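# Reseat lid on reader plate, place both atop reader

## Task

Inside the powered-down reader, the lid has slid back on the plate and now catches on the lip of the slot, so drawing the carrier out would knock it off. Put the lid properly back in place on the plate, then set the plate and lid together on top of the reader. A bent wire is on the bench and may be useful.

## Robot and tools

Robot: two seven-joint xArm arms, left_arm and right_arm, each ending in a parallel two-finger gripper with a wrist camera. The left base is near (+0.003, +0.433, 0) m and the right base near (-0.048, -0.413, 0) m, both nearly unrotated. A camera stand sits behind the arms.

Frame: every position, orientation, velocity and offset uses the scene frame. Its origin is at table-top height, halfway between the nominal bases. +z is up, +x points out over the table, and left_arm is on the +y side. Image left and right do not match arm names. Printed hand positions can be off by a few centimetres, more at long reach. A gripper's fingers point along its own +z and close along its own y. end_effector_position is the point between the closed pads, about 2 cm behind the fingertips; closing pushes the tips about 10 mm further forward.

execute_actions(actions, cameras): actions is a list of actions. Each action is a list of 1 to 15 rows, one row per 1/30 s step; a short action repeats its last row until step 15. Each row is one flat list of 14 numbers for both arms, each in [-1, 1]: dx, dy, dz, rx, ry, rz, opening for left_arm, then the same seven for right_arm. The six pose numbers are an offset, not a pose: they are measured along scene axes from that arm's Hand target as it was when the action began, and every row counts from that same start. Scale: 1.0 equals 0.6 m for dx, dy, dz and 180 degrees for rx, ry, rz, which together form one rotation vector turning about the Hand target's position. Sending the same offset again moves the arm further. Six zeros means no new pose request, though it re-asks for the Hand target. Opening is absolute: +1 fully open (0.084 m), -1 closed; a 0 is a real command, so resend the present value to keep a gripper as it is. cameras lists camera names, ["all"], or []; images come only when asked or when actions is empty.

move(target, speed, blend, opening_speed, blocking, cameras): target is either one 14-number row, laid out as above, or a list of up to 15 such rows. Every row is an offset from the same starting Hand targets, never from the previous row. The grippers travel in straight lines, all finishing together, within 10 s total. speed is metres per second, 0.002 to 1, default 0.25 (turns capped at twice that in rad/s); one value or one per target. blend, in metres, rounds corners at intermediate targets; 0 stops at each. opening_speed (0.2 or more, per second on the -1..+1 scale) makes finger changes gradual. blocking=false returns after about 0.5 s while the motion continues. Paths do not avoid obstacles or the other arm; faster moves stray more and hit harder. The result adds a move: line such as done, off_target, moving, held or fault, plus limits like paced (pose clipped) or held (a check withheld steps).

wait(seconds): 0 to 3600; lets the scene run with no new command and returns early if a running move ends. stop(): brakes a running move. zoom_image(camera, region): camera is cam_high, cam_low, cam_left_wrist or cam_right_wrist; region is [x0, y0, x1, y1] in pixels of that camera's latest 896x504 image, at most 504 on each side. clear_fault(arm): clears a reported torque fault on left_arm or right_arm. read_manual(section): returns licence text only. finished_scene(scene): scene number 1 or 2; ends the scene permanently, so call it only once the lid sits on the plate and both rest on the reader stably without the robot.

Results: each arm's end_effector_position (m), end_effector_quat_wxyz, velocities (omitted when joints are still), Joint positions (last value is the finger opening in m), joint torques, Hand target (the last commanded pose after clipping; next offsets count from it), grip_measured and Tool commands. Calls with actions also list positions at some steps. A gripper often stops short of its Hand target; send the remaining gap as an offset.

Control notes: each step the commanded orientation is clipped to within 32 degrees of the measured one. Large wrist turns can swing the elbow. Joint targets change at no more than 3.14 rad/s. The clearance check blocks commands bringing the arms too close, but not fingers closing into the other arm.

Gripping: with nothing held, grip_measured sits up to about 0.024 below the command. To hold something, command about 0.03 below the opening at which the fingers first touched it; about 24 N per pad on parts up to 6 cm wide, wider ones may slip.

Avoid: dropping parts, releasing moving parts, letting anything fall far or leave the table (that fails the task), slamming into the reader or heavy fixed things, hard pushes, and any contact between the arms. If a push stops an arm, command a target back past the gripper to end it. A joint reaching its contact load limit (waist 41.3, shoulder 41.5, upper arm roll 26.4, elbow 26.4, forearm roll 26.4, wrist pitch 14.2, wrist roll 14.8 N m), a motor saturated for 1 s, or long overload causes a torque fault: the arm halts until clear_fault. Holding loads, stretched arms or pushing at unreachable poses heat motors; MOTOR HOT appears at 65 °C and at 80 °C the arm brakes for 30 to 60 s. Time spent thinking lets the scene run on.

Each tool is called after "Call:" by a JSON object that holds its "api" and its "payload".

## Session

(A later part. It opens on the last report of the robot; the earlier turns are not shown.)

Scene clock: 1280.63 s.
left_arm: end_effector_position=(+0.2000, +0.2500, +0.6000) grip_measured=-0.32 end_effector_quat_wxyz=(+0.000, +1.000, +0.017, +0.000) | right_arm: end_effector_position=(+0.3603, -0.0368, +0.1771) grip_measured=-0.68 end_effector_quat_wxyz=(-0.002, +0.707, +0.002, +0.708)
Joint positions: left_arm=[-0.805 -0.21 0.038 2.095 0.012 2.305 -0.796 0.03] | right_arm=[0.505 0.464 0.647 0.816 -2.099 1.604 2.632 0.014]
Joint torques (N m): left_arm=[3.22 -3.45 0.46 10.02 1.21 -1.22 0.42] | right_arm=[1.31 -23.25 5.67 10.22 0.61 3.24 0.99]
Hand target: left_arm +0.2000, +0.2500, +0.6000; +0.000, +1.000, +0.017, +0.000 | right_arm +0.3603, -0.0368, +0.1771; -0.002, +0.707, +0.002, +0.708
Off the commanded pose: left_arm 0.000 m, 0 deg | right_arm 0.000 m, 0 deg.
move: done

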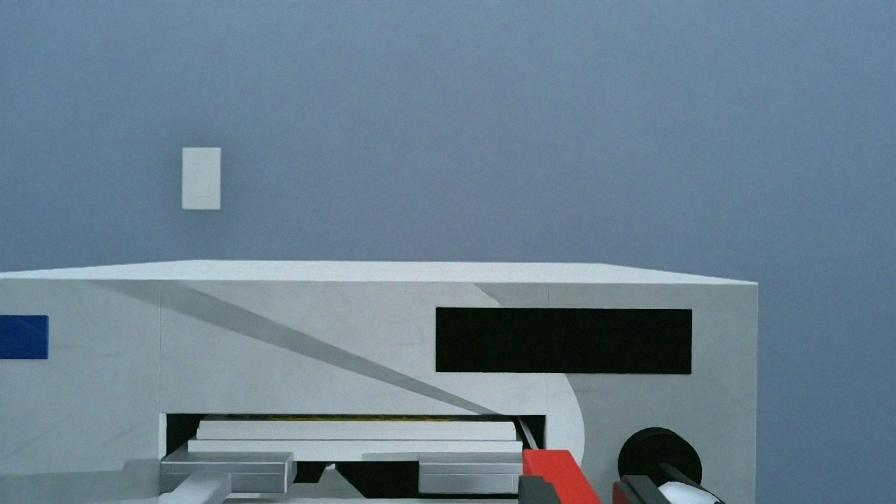

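Call:
{"api": "move", "payload": {"target": [0,0,0,0,0,0,-0.3, -0.0083,0,0,0,0,0,-0.8], "speed": 0.02, "cameras": ["cam_right_wrist"]}}

Call:
{"api": "zoom_image", "payload": {"camera": "cam_right_wrist", "region": [140, 390, 340, 494]}}

Call:
{"api": "zoom_image", "payload": {"camera": "cam_right_wrist", "region": [400, 390, 600, 494]}}

Scene clock: 1295.37 s.
left_arm: end_effector_position=(+0.2000, +0.2500, +0.6000) grip_measured=-0.32 end_effector_quat_wxyz=(+0.000, +1.000, +0.017, +0.000) | right_arm: end_effector_position=(+0.3554, -0.0368, +0.1771) grip_measured=-0.68 end_effector_quat_wxyz=(-0.002, +0.707, +0.002, +0.708)
Joint positions: left_arm=[-0.805 -0.21 0.038 2.095 0.012 2.305 -0.796 0.03] | right_arm=[0.51 0.46 0.653 0.809 -2.089 1.611 2.635 0.014]
Joint torques (N m): left_arm=[3.47 -3.34 0.19 9.9 0.8 -1.15 0.26] | right_arm=[1.46 -22.83 5.94 10.03 0.51 3.03 1.06]
Hand target: left_arm +0.2000, +0.2500, +0.6000; +0.000, +1.000, +0.017, +0.000 | right_arm +0.3554, -0.0368, +0.1771; -0.002, +0.707, +0.002, +0.708
Off the commanded pose: left_arm 0.000 m, 0 deg | right_arm 0.000 m, 0 deg.
move: done

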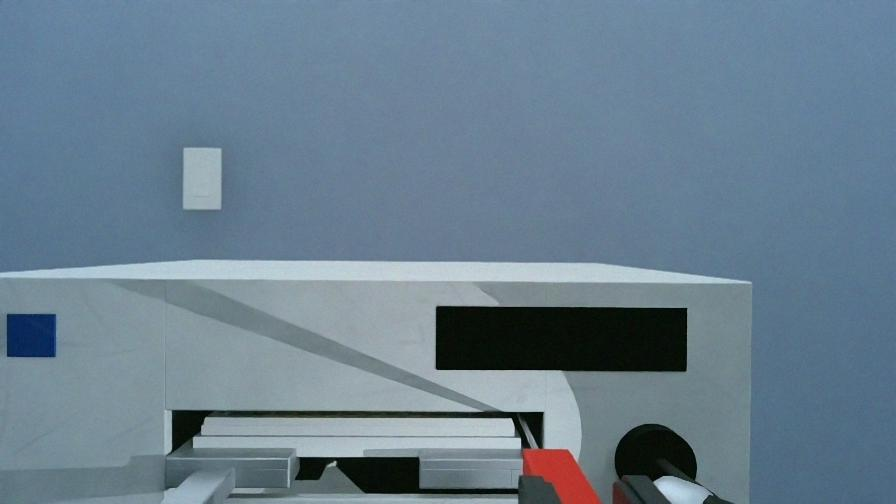

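Scaled by 2.520 from the camera's image (finer frame: 1280x720).

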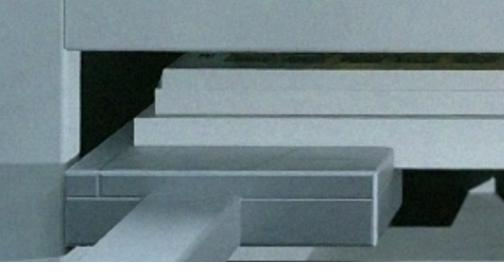

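Scaled by 2.520 from the camera's image (finer frame: 1280x720).

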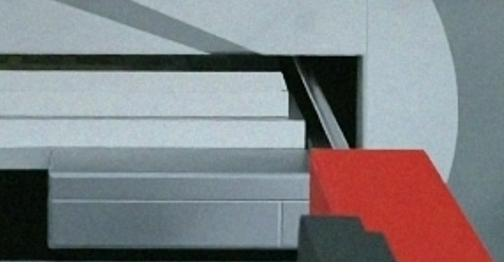

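Call:
{"api": "move", "payload": {"target": [0,0,0,0,0,0,-0.3, -0.005,0,0,0,0,0,-0.8], "speed": 0.02, "cameras": ["cam_right_wrist"]}}

Call:
{"api": "zoom_image", "payload": {"camera": "cam_right_wrist", "region": [160, 390, 360, 494]}}

Call:
{"api": "zoom_image", "payload": {"camera": "cam_right_wrist", "region": [360, 390, 560, 494]}}

Scene clock: 1334.80 s.
left_arm: end_effector_position=(+0.2000, +0.2500, +0.6000) grip_measured=-0.32 end_effector_quat_wxyz=(+0.000, +1.000, +0.017, +0.000) | right_arm: end_effector_position=(+0.3524, -0.0368, +0.1771) grip_measured=-0.68 end_effector_quat_wxyz=(-0.002, +0.707, +0.002, +0.708)
Joint positions: left_arm=[-0.805 -0.21 0.038 2.095 0.012 2.305 -0.796 0.03] | right_arm=[0.514 0.458 0.657 0.805 -2.082 1.616 2.636 0.014]
Joint torques (N m): left_arm=[3.39 -3.07 0.42 9.7 1.1 -1.17 0.24] | right_arm=[1.55 -22.72 5.85 9.89 0.59 3.03 0.99]
Hand target: left_arm +0.2000, +0.2500, +0.6000; +0.000, +1.000, +0.017, +0.000 | right_arm +0.3524, -0.0368, +0.1771; -0.002, +0.707, +0.002, +0.708
Off the commanded pose: left_arm 0.000 m, 0 deg | right_arm 0.000 m, 0 deg.
move: done

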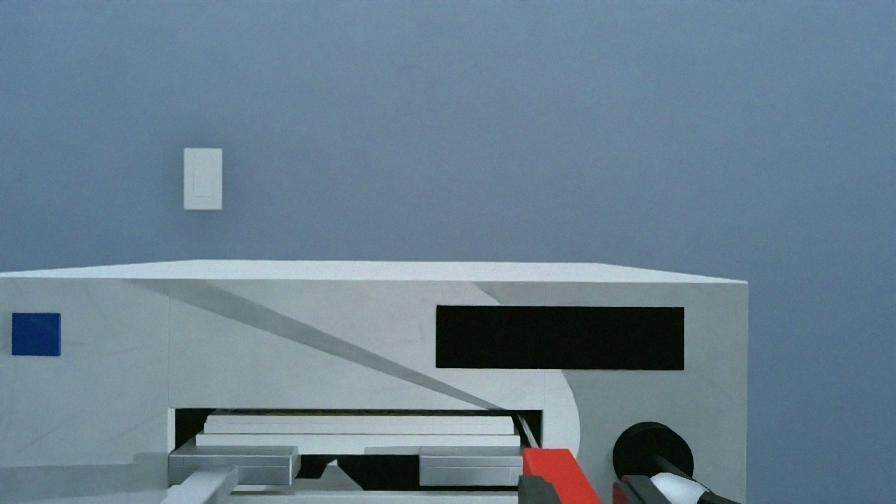

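Scaled by 2.520 from the camera's image (finer frame: 1280x720).

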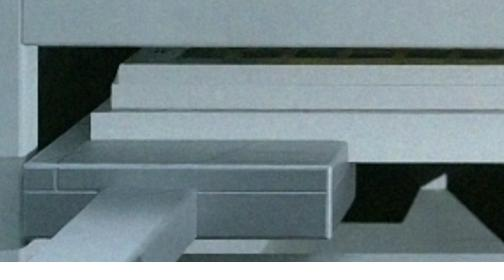

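Scaled by 2.520 from the camera's image (finer frame: 1280x720).

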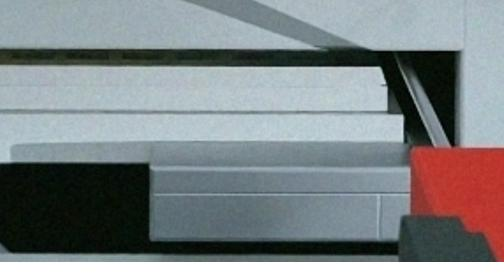

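Call:
{"api": "move", "payload": {"target": [[0,0,0,0,0,0,-0.3, 0.0033,-0.0042,0,0,0,0,-0.8],[0,0,0,0,0,0,-0.3, 0.0033,-0.0019,-0.003,-0.5,-0.0035,0,-0.8]], "speed": [0.05,0.4], "cameras": ["cam_right_wrist"]}}

Call:
{"api": "zoom_image", "payload": {"camera": "cam_right_wrist", "region": [420, 30, 620, 250]}}

Call:
{"api": "zoom_image", "payload": {"camera": "cam_right_wrist", "region": [420, 250, 620, 470]}}

Scene clock: 1359.23 s.
left_arm: end_effector_position=(+0.2000, +0.2500, +0.6000) grip_measured=-0.32 end_effector_quat_wxyz=(+0.000, +1.000, +0.017, +0.000) | right_arm: end_effector_position=(+0.3543, -0.0379, +0.1753) grip_measured=-0.68 end_effector_quat_wxyz=(+0.498, +0.498, +0.502, +0.502)
Joint positions: left_arm=[-0.805 -0.21 0.038 2.095 0.012 2.305 -0.796 0.03] | right_arm=[0.632 0.428 0.526 0.809 -2.057 1.563 1.093 0.014]
Joint torques (N m): left_arm=[3.6 -3.43 0.27 9.56 1.03 -1.24 0.21] | right_arm=[1.3 -22.07 2.32 13.45 0.71 -0.12 -0.79]
Hand target: left_arm +0.2000, +0.2500, +0.6000; +0.000, +1.000, +0.017, +0.000 | right_arm +0.3543, -0.0379, +0.1753; +0.498, +0.498, +0.502, +0.502
Off the commanded pose: left_arm 0.000 m, 0 deg | right_arm 0.000 m, 0 deg.
move: done

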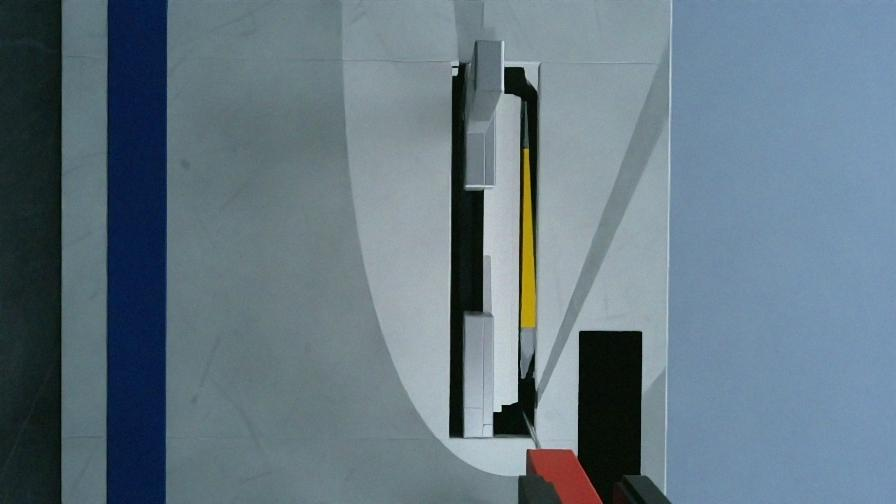

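Scaled by 2.291 from the camera's image (finer frame: 1280x720).

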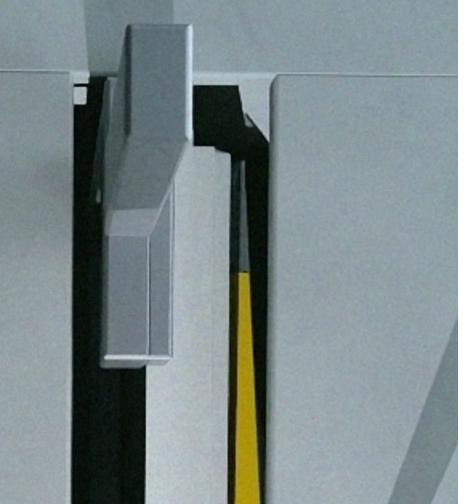

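Scaled by 2.291 from the camera's image (finer frame: 1280x720).

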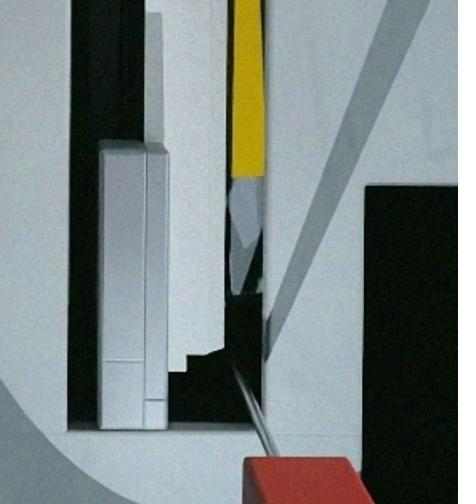

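Call:
{"api": "execute_actions", "payload": {"actions": [], "cameras": ["cam_low","cam_right_wrist"]}}

Call:
{"api": "zoom_image", "payload": {"camera": "cam_right_wrist", "region": [480, 290, 580, 440]}}

Call:
{"api": "zoom_image", "payload": {"camera": "cam_right_wrist", "region": [480, 60, 580, 210]}}

Scene clock: 1411.53 s.
left_arm: end_effector_position=(+0.2000, +0.2500, +0.6000) grip_measured=-0.32 end_effector_quat_wxyz=(+0.000, +1.000, +0.017, +0.000) | right_arm: end_effector_position=(+0.3543, -0.0379, +0.1753) grip_measured=-0.68 end_effector_quat_wxyz=(+0.498, +0.498, +0.502, +0.502)
Joint positions: left_arm=[-0.805 -0.21 0.038 2.095 0.012 2.305 -0.796 0.03] | right_arm=[0.632 0.428 0.526 0.809 -2.057 1.563 1.093 0.014]
Joint velocities: within noise
Joint torques (N m): left_arm=[3.23 -3.43 0.24 9.39 0.93 -1.2 0.24] | right_arm=[0.72 -21.71 2.52 13.41 0.65 -0.18 -0.6]
Hand target: left_arm +0.2000, +0.2500, +0.6000; +0.000, +1.000, +0.017, +0.000 | right_arm +0.3543, -0.0379, +0.1753; +0.498, +0.498, +0.502, +0.502
Tool commands: left_gripper/opening=-0.3 right_gripper/opening=-0.8
Off the commanded pose: left_arm 0.000 m, 0 deg | right_arm 0.000 m, 0 deg.
Images, in order (width x height): cam_low 896x504, cam_right_wrist 896x504.

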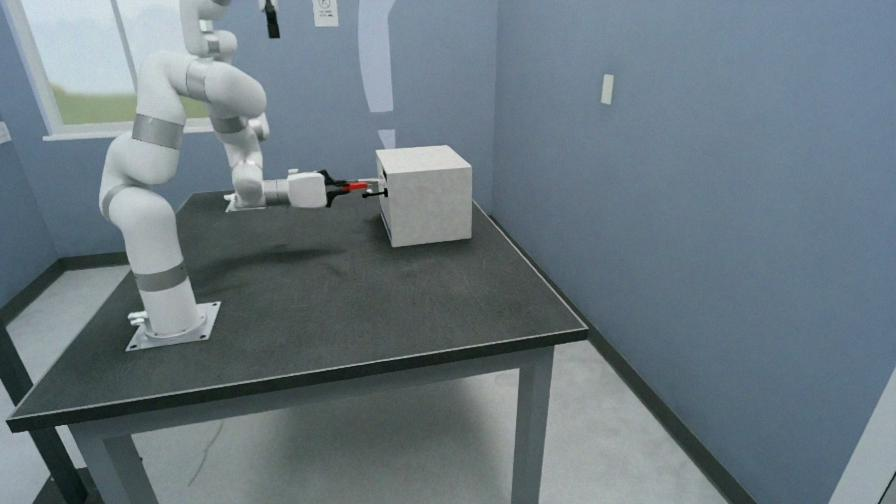

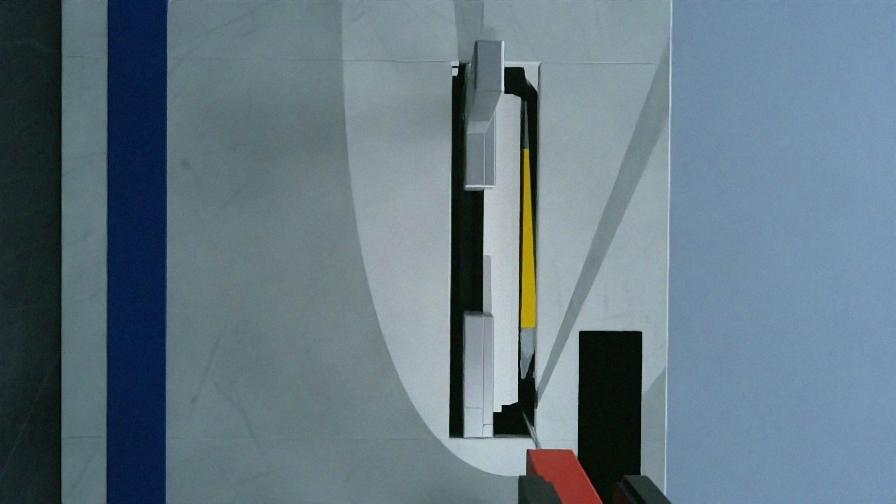

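Scaled by 3.360 from the camera's image (finer frame: 1280x720).

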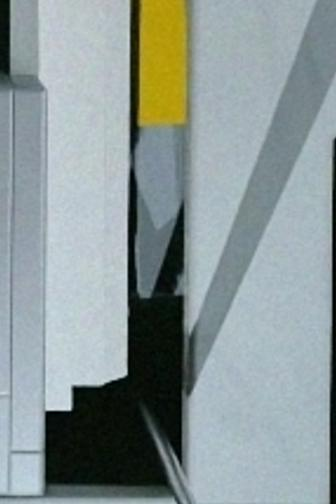

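Scaled by 3.360 from the camera's image (finer frame: 1280x720).

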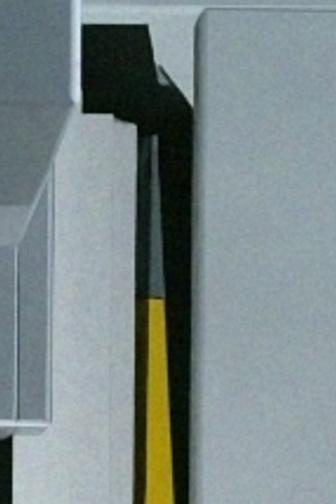

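Call:
{"api": "move", "payload": {"target": [0.2467,-0.2067,-0.8333,-0.0654,-0.497,-0.0654,-0.3, 0,0,0,0,0,0,-0.8], "speed": 0.35, "cameras": ["cam_left_wrist"]}}

Scene clock: 1524.27 s.
left_arm: end_effector_position=(+0.3480, +0.1260, +0.1000) grip_measured=-0.32 end_effector_quat_wxyz=(+0.104, +0.702, -0.080, +0.700) | right_arm: end_effector_position=(+0.3543, -0.0379, +0.1753) grip_measured=-0.68 end_effector_quat_wxyz=(+0.498, +0.498, +0.502, +0.502)
Joint positions: left_arm=[-0.3 0.573 -0.751 0.421 2.469 1.83 -2.894 0.03] | right_arm=[0.632 0.428 0.526 0.809 -2.057 1.563 1.093 0.014]
Joint torques (N m): left_arm=[-3.74 -8.45 -2.87 6.35 1.85 1.98 -0.96] | right_arm=[-0.11 -20.56 2.41 13.3 0.81 -0.06 -0.23]
Hand target: left_arm +0.3480, +0.1260, +0.1000; +0.104, +0.702, -0.080, +0.700 | right_arm +0.3543, -0.0379, +0.1753; +0.498, +0.498, +0.502, +0.502
Off the commanded pose: left_arm 0.000 m, 0 deg | right_arm 0.000 m, 0 deg.
move: done

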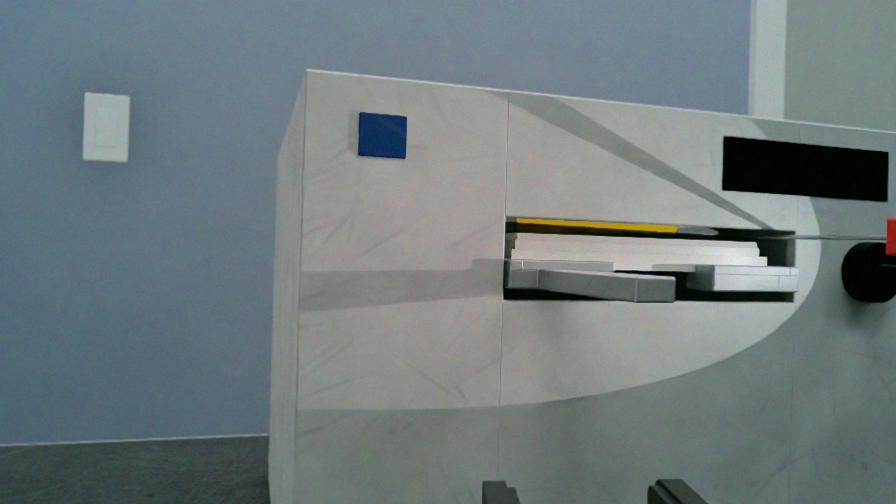

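Call:
{"api": "zoom_image", "payload": {"camera": "cam_left_wrist", "region": [490, 200, 670, 310]}}

Call:
{"api": "zoom_image", "payload": {"camera": "cam_left_wrist", "region": [640, 200, 820, 310]}}

Scaled by 2.800 from the camera's image (finer frame: 1280x720).

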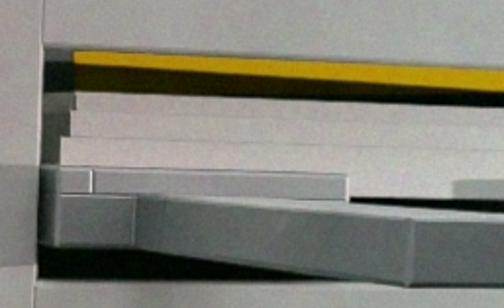

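Scaled by 2.800 from the camera's image (finer frame: 1280x720).

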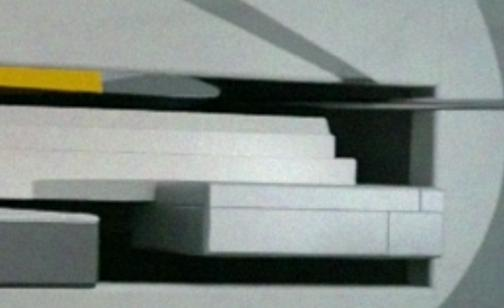

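Call:
{"api": "move", "payload": {"target": [[0,0,0,0,0,0,-0.3, -0.195,-0.0014,0,0,0,0,-0.8],[0,0,0,0,0,0,-0.3, -0.195,0.0307,0.0122,0.5,0.0035,0,-0.8]], "speed": [0.12,0.35], "cameras": ["cam_left_wrist","cam_right_wrist"]}}

Call:
{"api": "zoom_image", "payload": {"camera": "cam_left_wrist", "region": [490, 190, 850, 310]}}

Scene clock: 1648.73 s.
left_arm: end_effector_position=(+0.3480, +0.1260, +0.1000) grip_measured=-0.32 end_effector_quat_wxyz=(+0.104, +0.702, -0.080, +0.700) | right_arm: end_effector_position=(+0.2373, -0.0195, +0.1826) grip_measured=-0.82 end_effector_quat_wxyz=(-0.002, +0.707, +0.002, +0.708)
Joint positions: left_arm=[-0.3 0.573 -0.751 0.421 2.469 1.83 -2.894 0.03] | right_arm=[0.752 0.434 0.739 0.764 -1.8 1.78 2.667 0.008]
Joint torques (N m): left_arm=[-4.08 -8.31 -3.5 6.44 1.91 1.88 -0.98] | right_arm=[-0.78 -14.9 5.52 13.37 -1.94 3.5 0.98]
Hand target: left_arm +0.3480, +0.1260, +0.1000; +0.104, +0.702, -0.080, +0.700 | right_arm +0.2373, -0.0195, +0.1826; -0.002, +0.707, +0.002, +0.708
Off the commanded pose: left_arm 0.000 m, 0 deg | right_arm 0.000 m, 0 deg.
move: done

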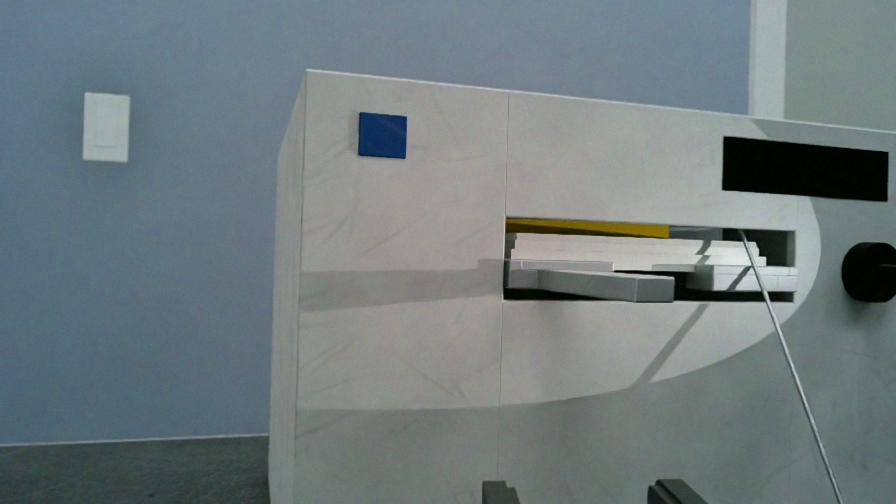

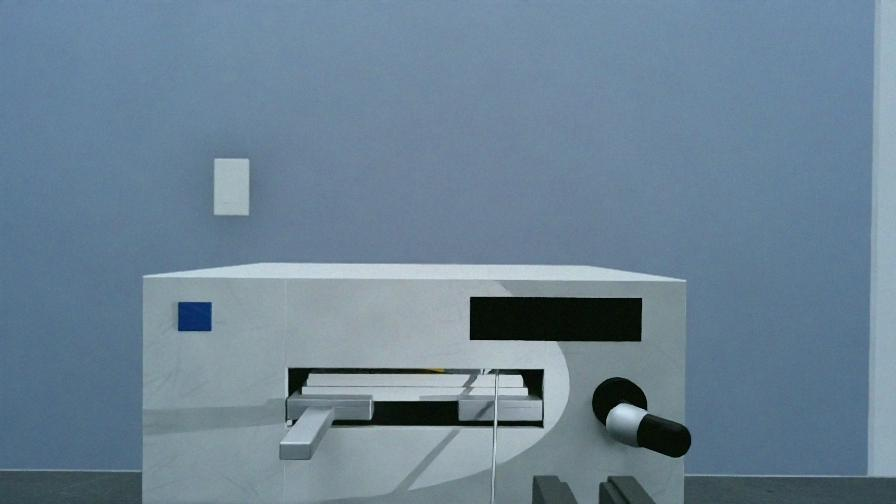

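Scaled by 1.400 from the camera's image (finer frame: 1280x720).

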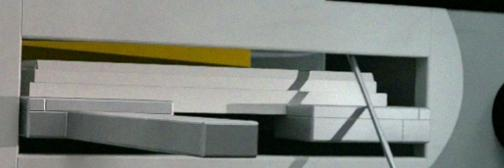

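Call:
{"api": "execute_actions", "payload": {"actions": [], "cameras": ["cam_high","cam_low","cam_right_wrist","cam_left_wrist"]}}

Call:
{"api": "zoom_image", "payload": {"camera": "cam_high", "region": [380, 180, 560, 330]}}

Call:
{"api": "zoom_image", "payload": {"camera": "cam_right_wrist", "region": [270, 350, 570, 504]}}

Call:
{"api": "zoom_image", "payload": {"camera": "cam_left_wrist", "region": [490, 200, 690, 310]}}

Call:
{"api": "zoom_image", "payload": {"camera": "cam_left_wrist", "region": [640, 200, 840, 310]}}

Scene clock: 1662.93 s.
left_arm: end_effector_position=(+0.3480, +0.1260, +0.1000) grip_measured=-0.32 end_effector_quat_wxyz=(+0.104, +0.702, -0.080, +0.700) | right_arm: end_effector_position=(+0.2373, -0.0195, +0.1826) grip_measured=-0.82 end_effector_quat_wxyz=(-0.002, +0.707, +0.002, +0.708)
Joint positions: left_arm=[-0.3 0.573 -0.751 0.421 2.469 1.83 -2.894 0.03] | right_arm=[0.752 0.434 0.739 0.764 -1.8 1.78 2.667 0.008]
Joint velocities: within noise
Joint torques (N m): left_arm=[-3.03 -8.9 -3.41 6.52 1.14 1.89 -0.79] | right_arm=[0.59 -14.95 5.48 13.36 -1.96 3.34 0.77]
Hand target: left_arm +0.3480, +0.1260, +0.1000; +0.104, +0.702, -0.080, +0.700 | right_arm +0.2373, -0.0195, +0.1826; -0.002, +0.707, +0.002, +0.708
Tool commands: left_gripper/opening=-0.3 right_gripper/opening=-0.8
Off the commanded pose: left_arm 0.000 m, 0 deg | right_arm 0.000 m, 0 deg.

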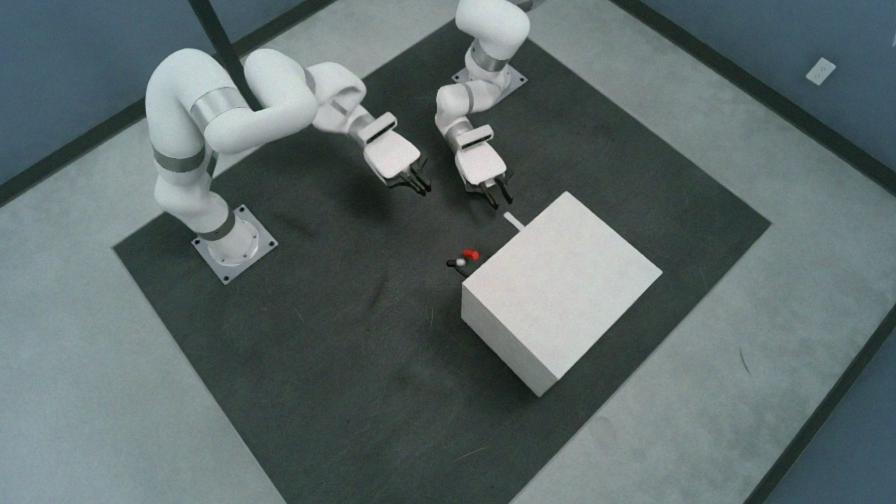

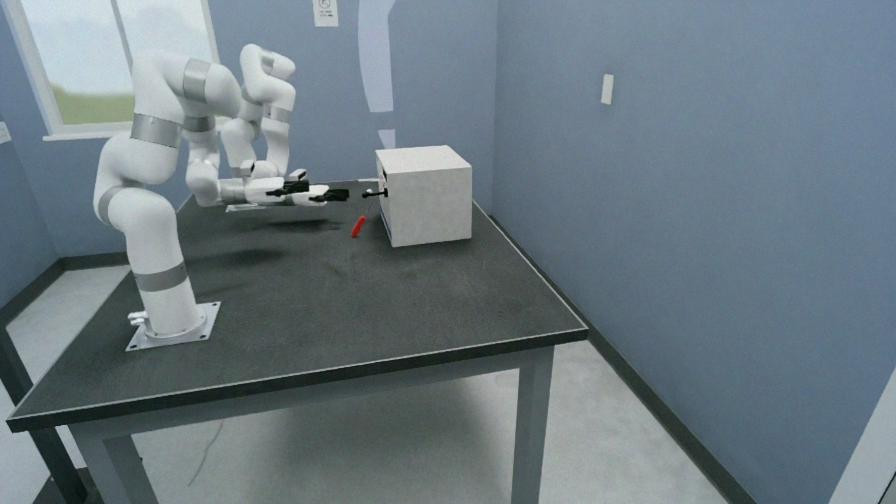

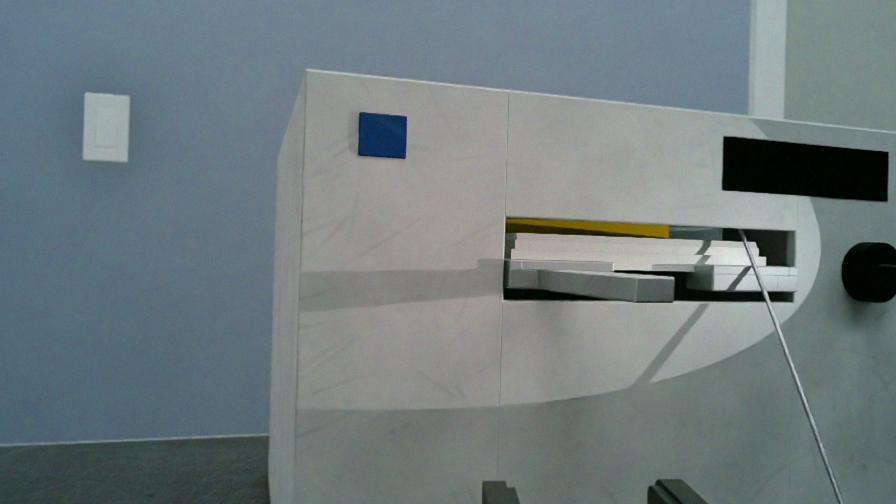

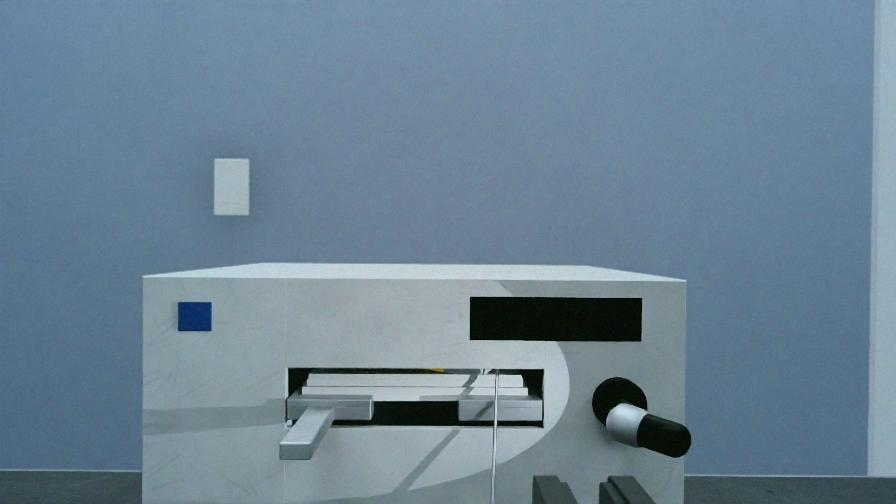

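Scaled by 2.800 from the camera's image (finer frame: 1280x720).

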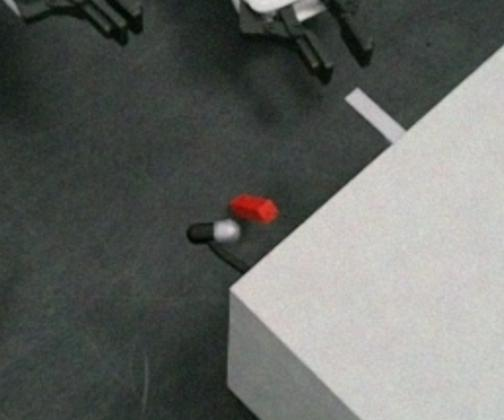

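Scaled by 1.680 from the camera's image (finer frame: 1280x720).

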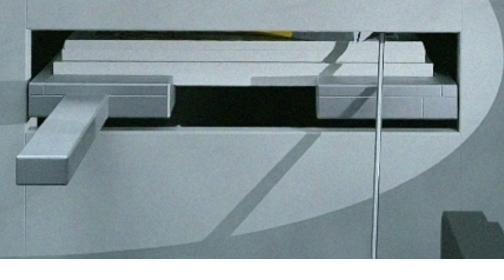

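Scaled by 2.520 from the camera's image (finer frame: 1280x720).

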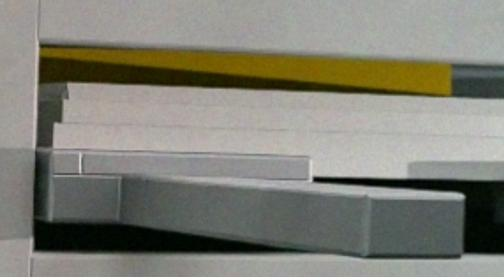

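Scaled by 2.520 from the camera's image (finer frame: 1280x720).

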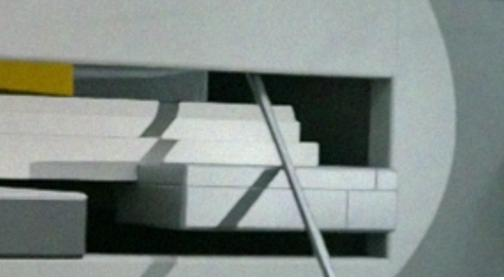

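Call:
{"api": "move", "payload": {"target": [0,0,0,0,0,0,-0.3, 0.1178,0.0245,-0.1627,-0.0015,0.2111,0,-0.15], "speed": 0.25, "cameras": ["cam_right_wrist","cam_left_wrist","cam_high"]}}

Call:
{"api": "zoom_image", "payload": {"camera": "cam_high", "region": [380, 180, 560, 330]}}

Scene clock: 1739.33 s.
left_arm: end_effector_position=(+0.3480, +0.1260, +0.1000) grip_measured=-0.32 end_effector_quat_wxyz=(+0.104, +0.702, -0.080, +0.700) | right_arm: end_effector_position=(+0.3080, -0.0048, +0.0850) grip_measured=-0.16 end_effector_quat_wxyz=(-0.001, +0.898, +0.003, +0.439)
Joint positions: left_arm=[-0.3 0.573 -0.751 0.421 2.469 1.83 -2.894 0.03] | right_arm=[0.392 0.446 0.727 0.929 -1.682 1.013 2.355 0.037]
Joint torques (N m): left_arm=[-2.85 -9.23 -3.54 6.23 1.06 2.02 -0.69] | right_arm=[-2.01 -16.1 4.65 15.56 0.93 -0.95 -0.81]
Hand target: left_arm +0.3480, +0.1260, +0.1000; +0.104, +0.702, -0.080, +0.700 | right_arm +0.3080, -0.0048, +0.0850; -0.001, +0.898, +0.003, +0.439
Off the commanded pose: left_arm 0.000 m, 0 deg | right_arm 0.000 m, 0 deg.
move: done
Images, in order (width x height): cam_high 896x504, cam_left_wrist 896x504, cam_right_wrist 896x504.

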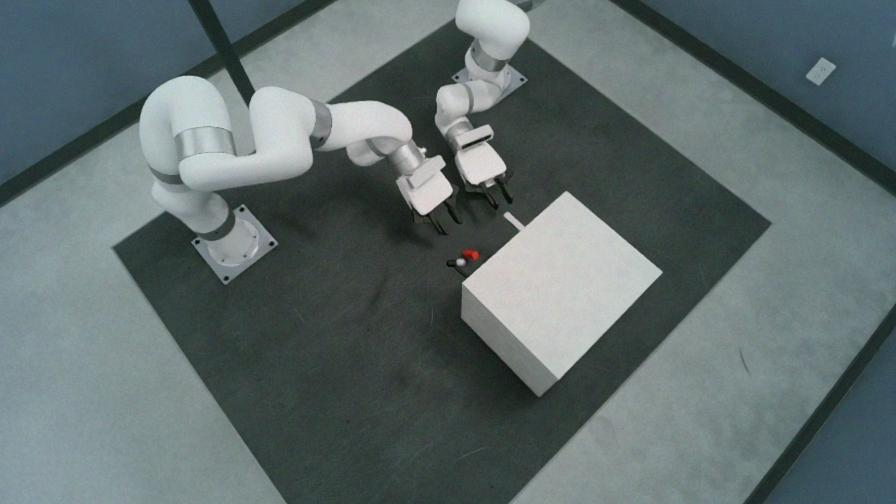

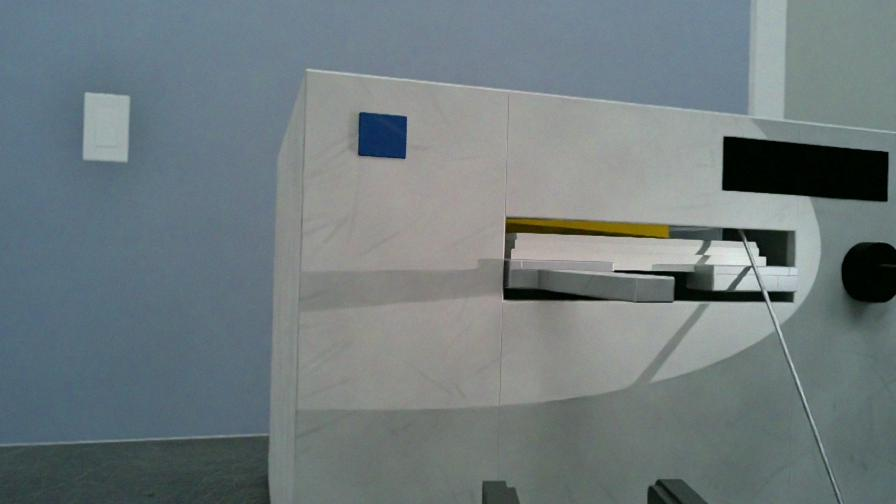

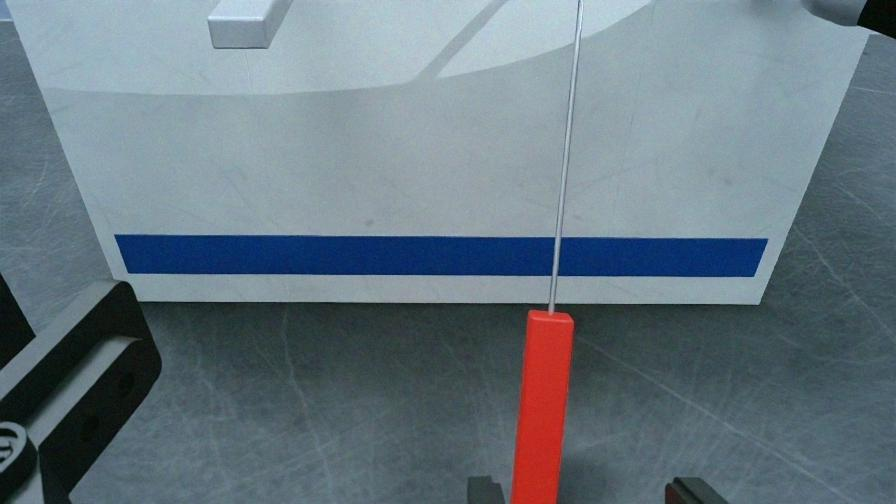

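Scaled by 2.800 from the camera's image (finer frame: 1280x720).

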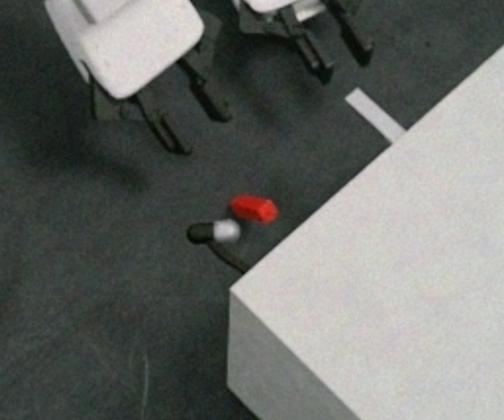

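Call:
{"api": "move", "payload": {"target": [[0,0,0,0,0,0,-0.3, 0.0167,-0.0039,0.0214,0.0202,0,-0.0157,-0.15],[0,0,0,0,0,0,-0.3, 0.1315,-0.003,-0.0678,0.0202,0,-0.0157,-0.15]], "speed": [0.1,0.08], "cameras": ["cam_right_wrist"]}}

Scene clock: 1801.60 s.
left_arm: end_effector_position=(+0.3480, +0.1260, +0.1000) grip_measured=-0.32 end_effector_quat_wxyz=(+0.104, +0.702, -0.080, +0.700) | right_arm: end_effector_position=(+0.3869, -0.0066, +0.0443) grip_measured=-0.16 end_effector_quat_wxyz=(-0.019, +0.898, -0.033, +0.439)
Joint positions: left_arm=[-0.3 0.573 -0.751 0.421 2.469 1.83 -2.894 0.03] | right_arm=[0.357 0.641 0.618 1.096 -1.859 0.964 2.417 0.037]
Joint torques (N m): left_arm=[-2.26 -10.26 -3.6 6.23 0.67 1.69 -0.5] | right_arm=[1.27 -20.01 6.12 14.92 -1.43 -0.48 -0.72]
Hand target: left_arm +0.3480, +0.1260, +0.1000; +0.104, +0.702, -0.080, +0.700 | right_arm +0.3869, -0.0066, +0.0443; -0.019, +0.898, -0.033, +0.439
Off the commanded pose: left_arm 0.000 m, 0 deg | right_arm 0.000 m, 0 deg.
move: done

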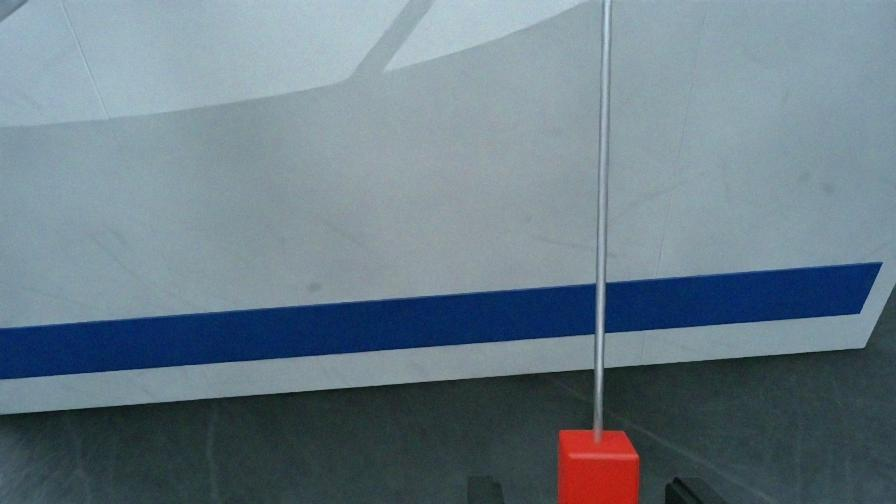

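Call:
{"api": "move", "payload": {"target": [0,0,0,0,0,0,-0.3, 0,0,0,0,0,0,-0.85], "opening_speed": 0.6, "cameras": ["cam_right_wrist"]}}

Scene clock: 1810.30 s.
left_arm: end_effector_position=(+0.3480, +0.1260, +0.1000) grip_measured=-0.32 end_effector_quat_wxyz=(+0.104, +0.702, -0.080, +0.700) | right_arm: end_effector_position=(+0.3869, -0.0066, +0.0443) grip_measured=-0.68 end_effector_quat_wxyz=(-0.019, +0.898, -0.033, +0.439)
Joint positions: left_arm=[-0.3 0.573 -0.751 0.421 2.469 1.83 -2.894 0.03] | right_arm=[0.357 0.641 0.618 1.096 -1.859 0.964 2.417 0.014]
Joint torques (N m): left_arm=[-2.21 -10.37 -3.78 6.27 0.3 1.79 -0.39] | right_arm=[0.75 -20.3 5.94 14.91 -1.31 0.48 -0.58]
Hand target: left_arm +0.3480, +0.1260, +0.1000; +0.104, +0.702, -0.080, +0.700 | right_arm +0.3869, -0.0066, +0.0443; -0.019, +0.898, -0.033, +0.439
Off the commanded pose: left_arm 0.000 m, 0 deg | right_arm 0.000 m, 0 deg.
move: done

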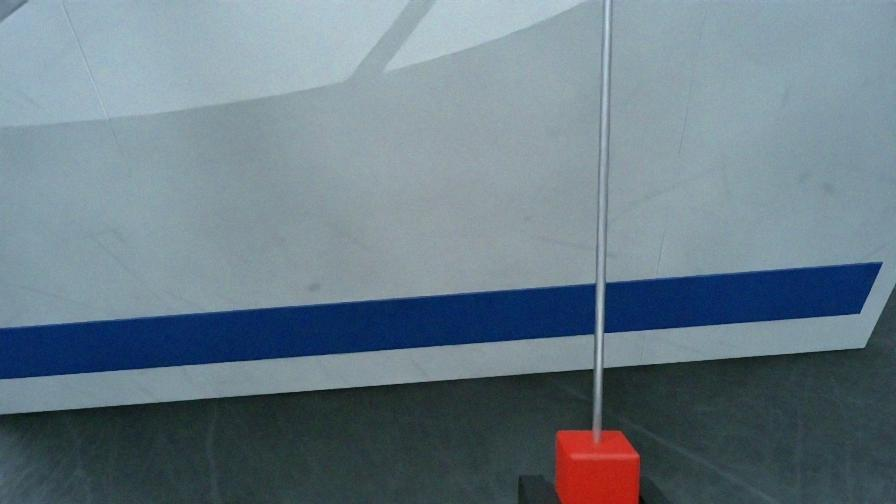

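Call:
{"api": "move", "payload": {"target": [[0,0,0,0,0,0,-0.3, -0.0917,-0.0006,0,0,0,0,-0.85],[0,0,0,0,0,0,-0.3, -0.1982,-0.0242,0.2262,-0.0135,0.2888,0.0238,-0.85]], "speed": [0.08,0.2], "cameras": ["cam_right_wrist","cam_left_wrist"]}}

Call:
{"api": "zoom_image", "payload": {"camera": "cam_left_wrist", "region": [500, 190, 896, 400]}}

Scene clock: 1856.20 s.
left_arm: end_effector_position=(+0.3480, +0.1260, +0.1000) grip_measured=-0.32 end_effector_quat_wxyz=(+0.104, +0.702, -0.080, +0.700) | right_arm: end_effector_position=(+0.2680, -0.0212, +0.1800) grip_measured=-0.68 end_effector_quat_wxyz=(+0.000, +1.000, +0.003, +0.001)
Joint positions: left_arm=[-0.3 0.573 -0.751 0.421 2.469 1.83 -2.894 0.03] | right_arm=[-0.148 0.318 1.113 1.171 -0.331 1.051 1.126 0.014]
Joint torques (N m): left_arm=[-1.07 -10.93 -3.7 6.38 0.43 1.61 -0.43] | right_arm=[1.25 -10.74 7.14 19.16 1.13 -1.05 -0.73]
Hand target: left_arm +0.3480, +0.1260, +0.1000; +0.104, +0.702, -0.080, +0.700 | right_arm +0.2680, -0.0211, +0.1800; +0.000, +1.000, +0.003, +0.001
Off the commanded pose: left_arm 0.000 m, 0 deg | right_arm 0.000 m, 0 deg.
move: done
Images, in order (width x height): cam_left_wrist 896x504, cam_right_wrist 896x504.

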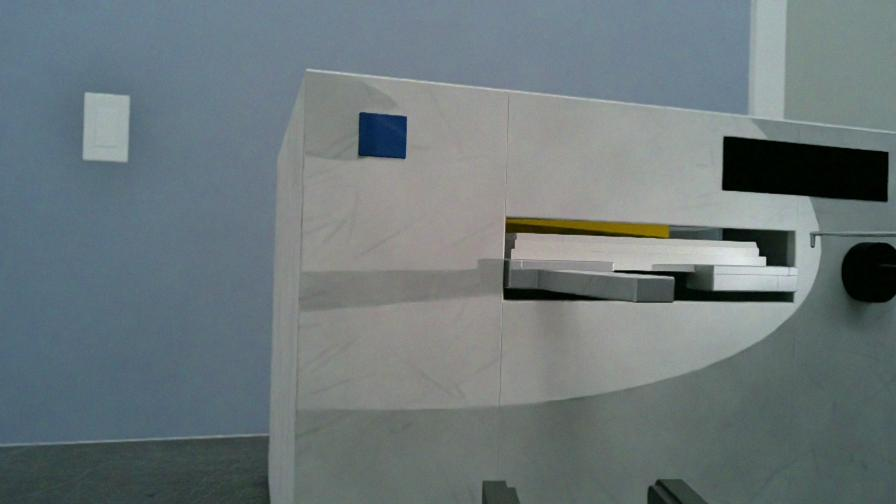

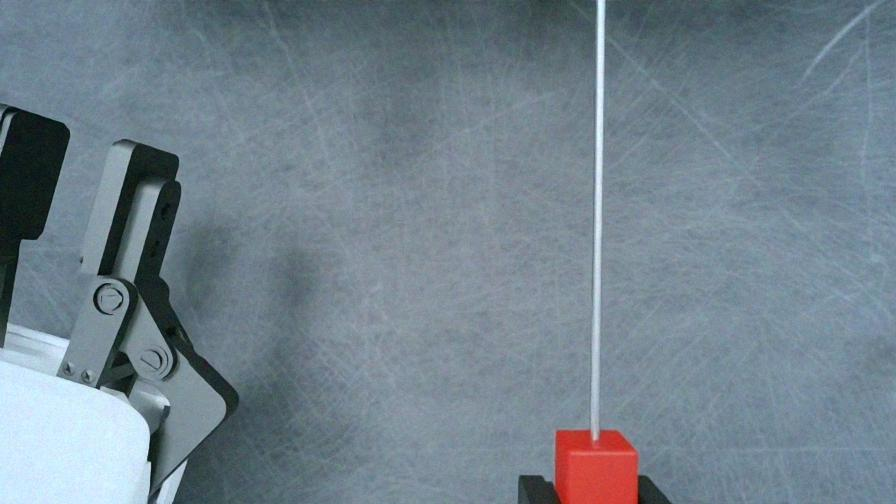

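Scaled by 1.273 from the camera's image (finer frame: 1280x720).

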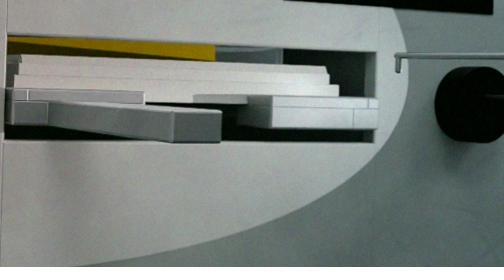

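Call:
{"api": "zoom_image", "payload": {"camera": "cam_left_wrist", "region": [500, 205, 620, 265]}}

Call:
{"api": "zoom_image", "payload": {"camera": "cam_left_wrist", "region": [620, 205, 740, 265]}}

Call:
{"api": "zoom_image", "payload": {"camera": "cam_left_wrist", "region": [720, 205, 840, 265]}}

Scaled by 4.200 from the camera's image (finer frame: 1280x720).

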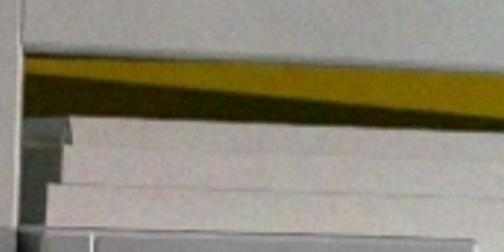

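Scaled by 4.200 from the camera's image (finer frame: 1280x720).

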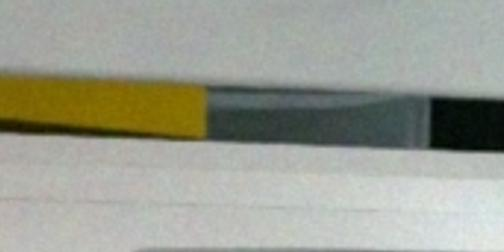

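Scaled by 4.200 from the camera's image (finer frame: 1280x720).

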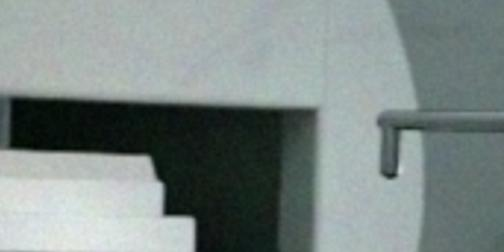

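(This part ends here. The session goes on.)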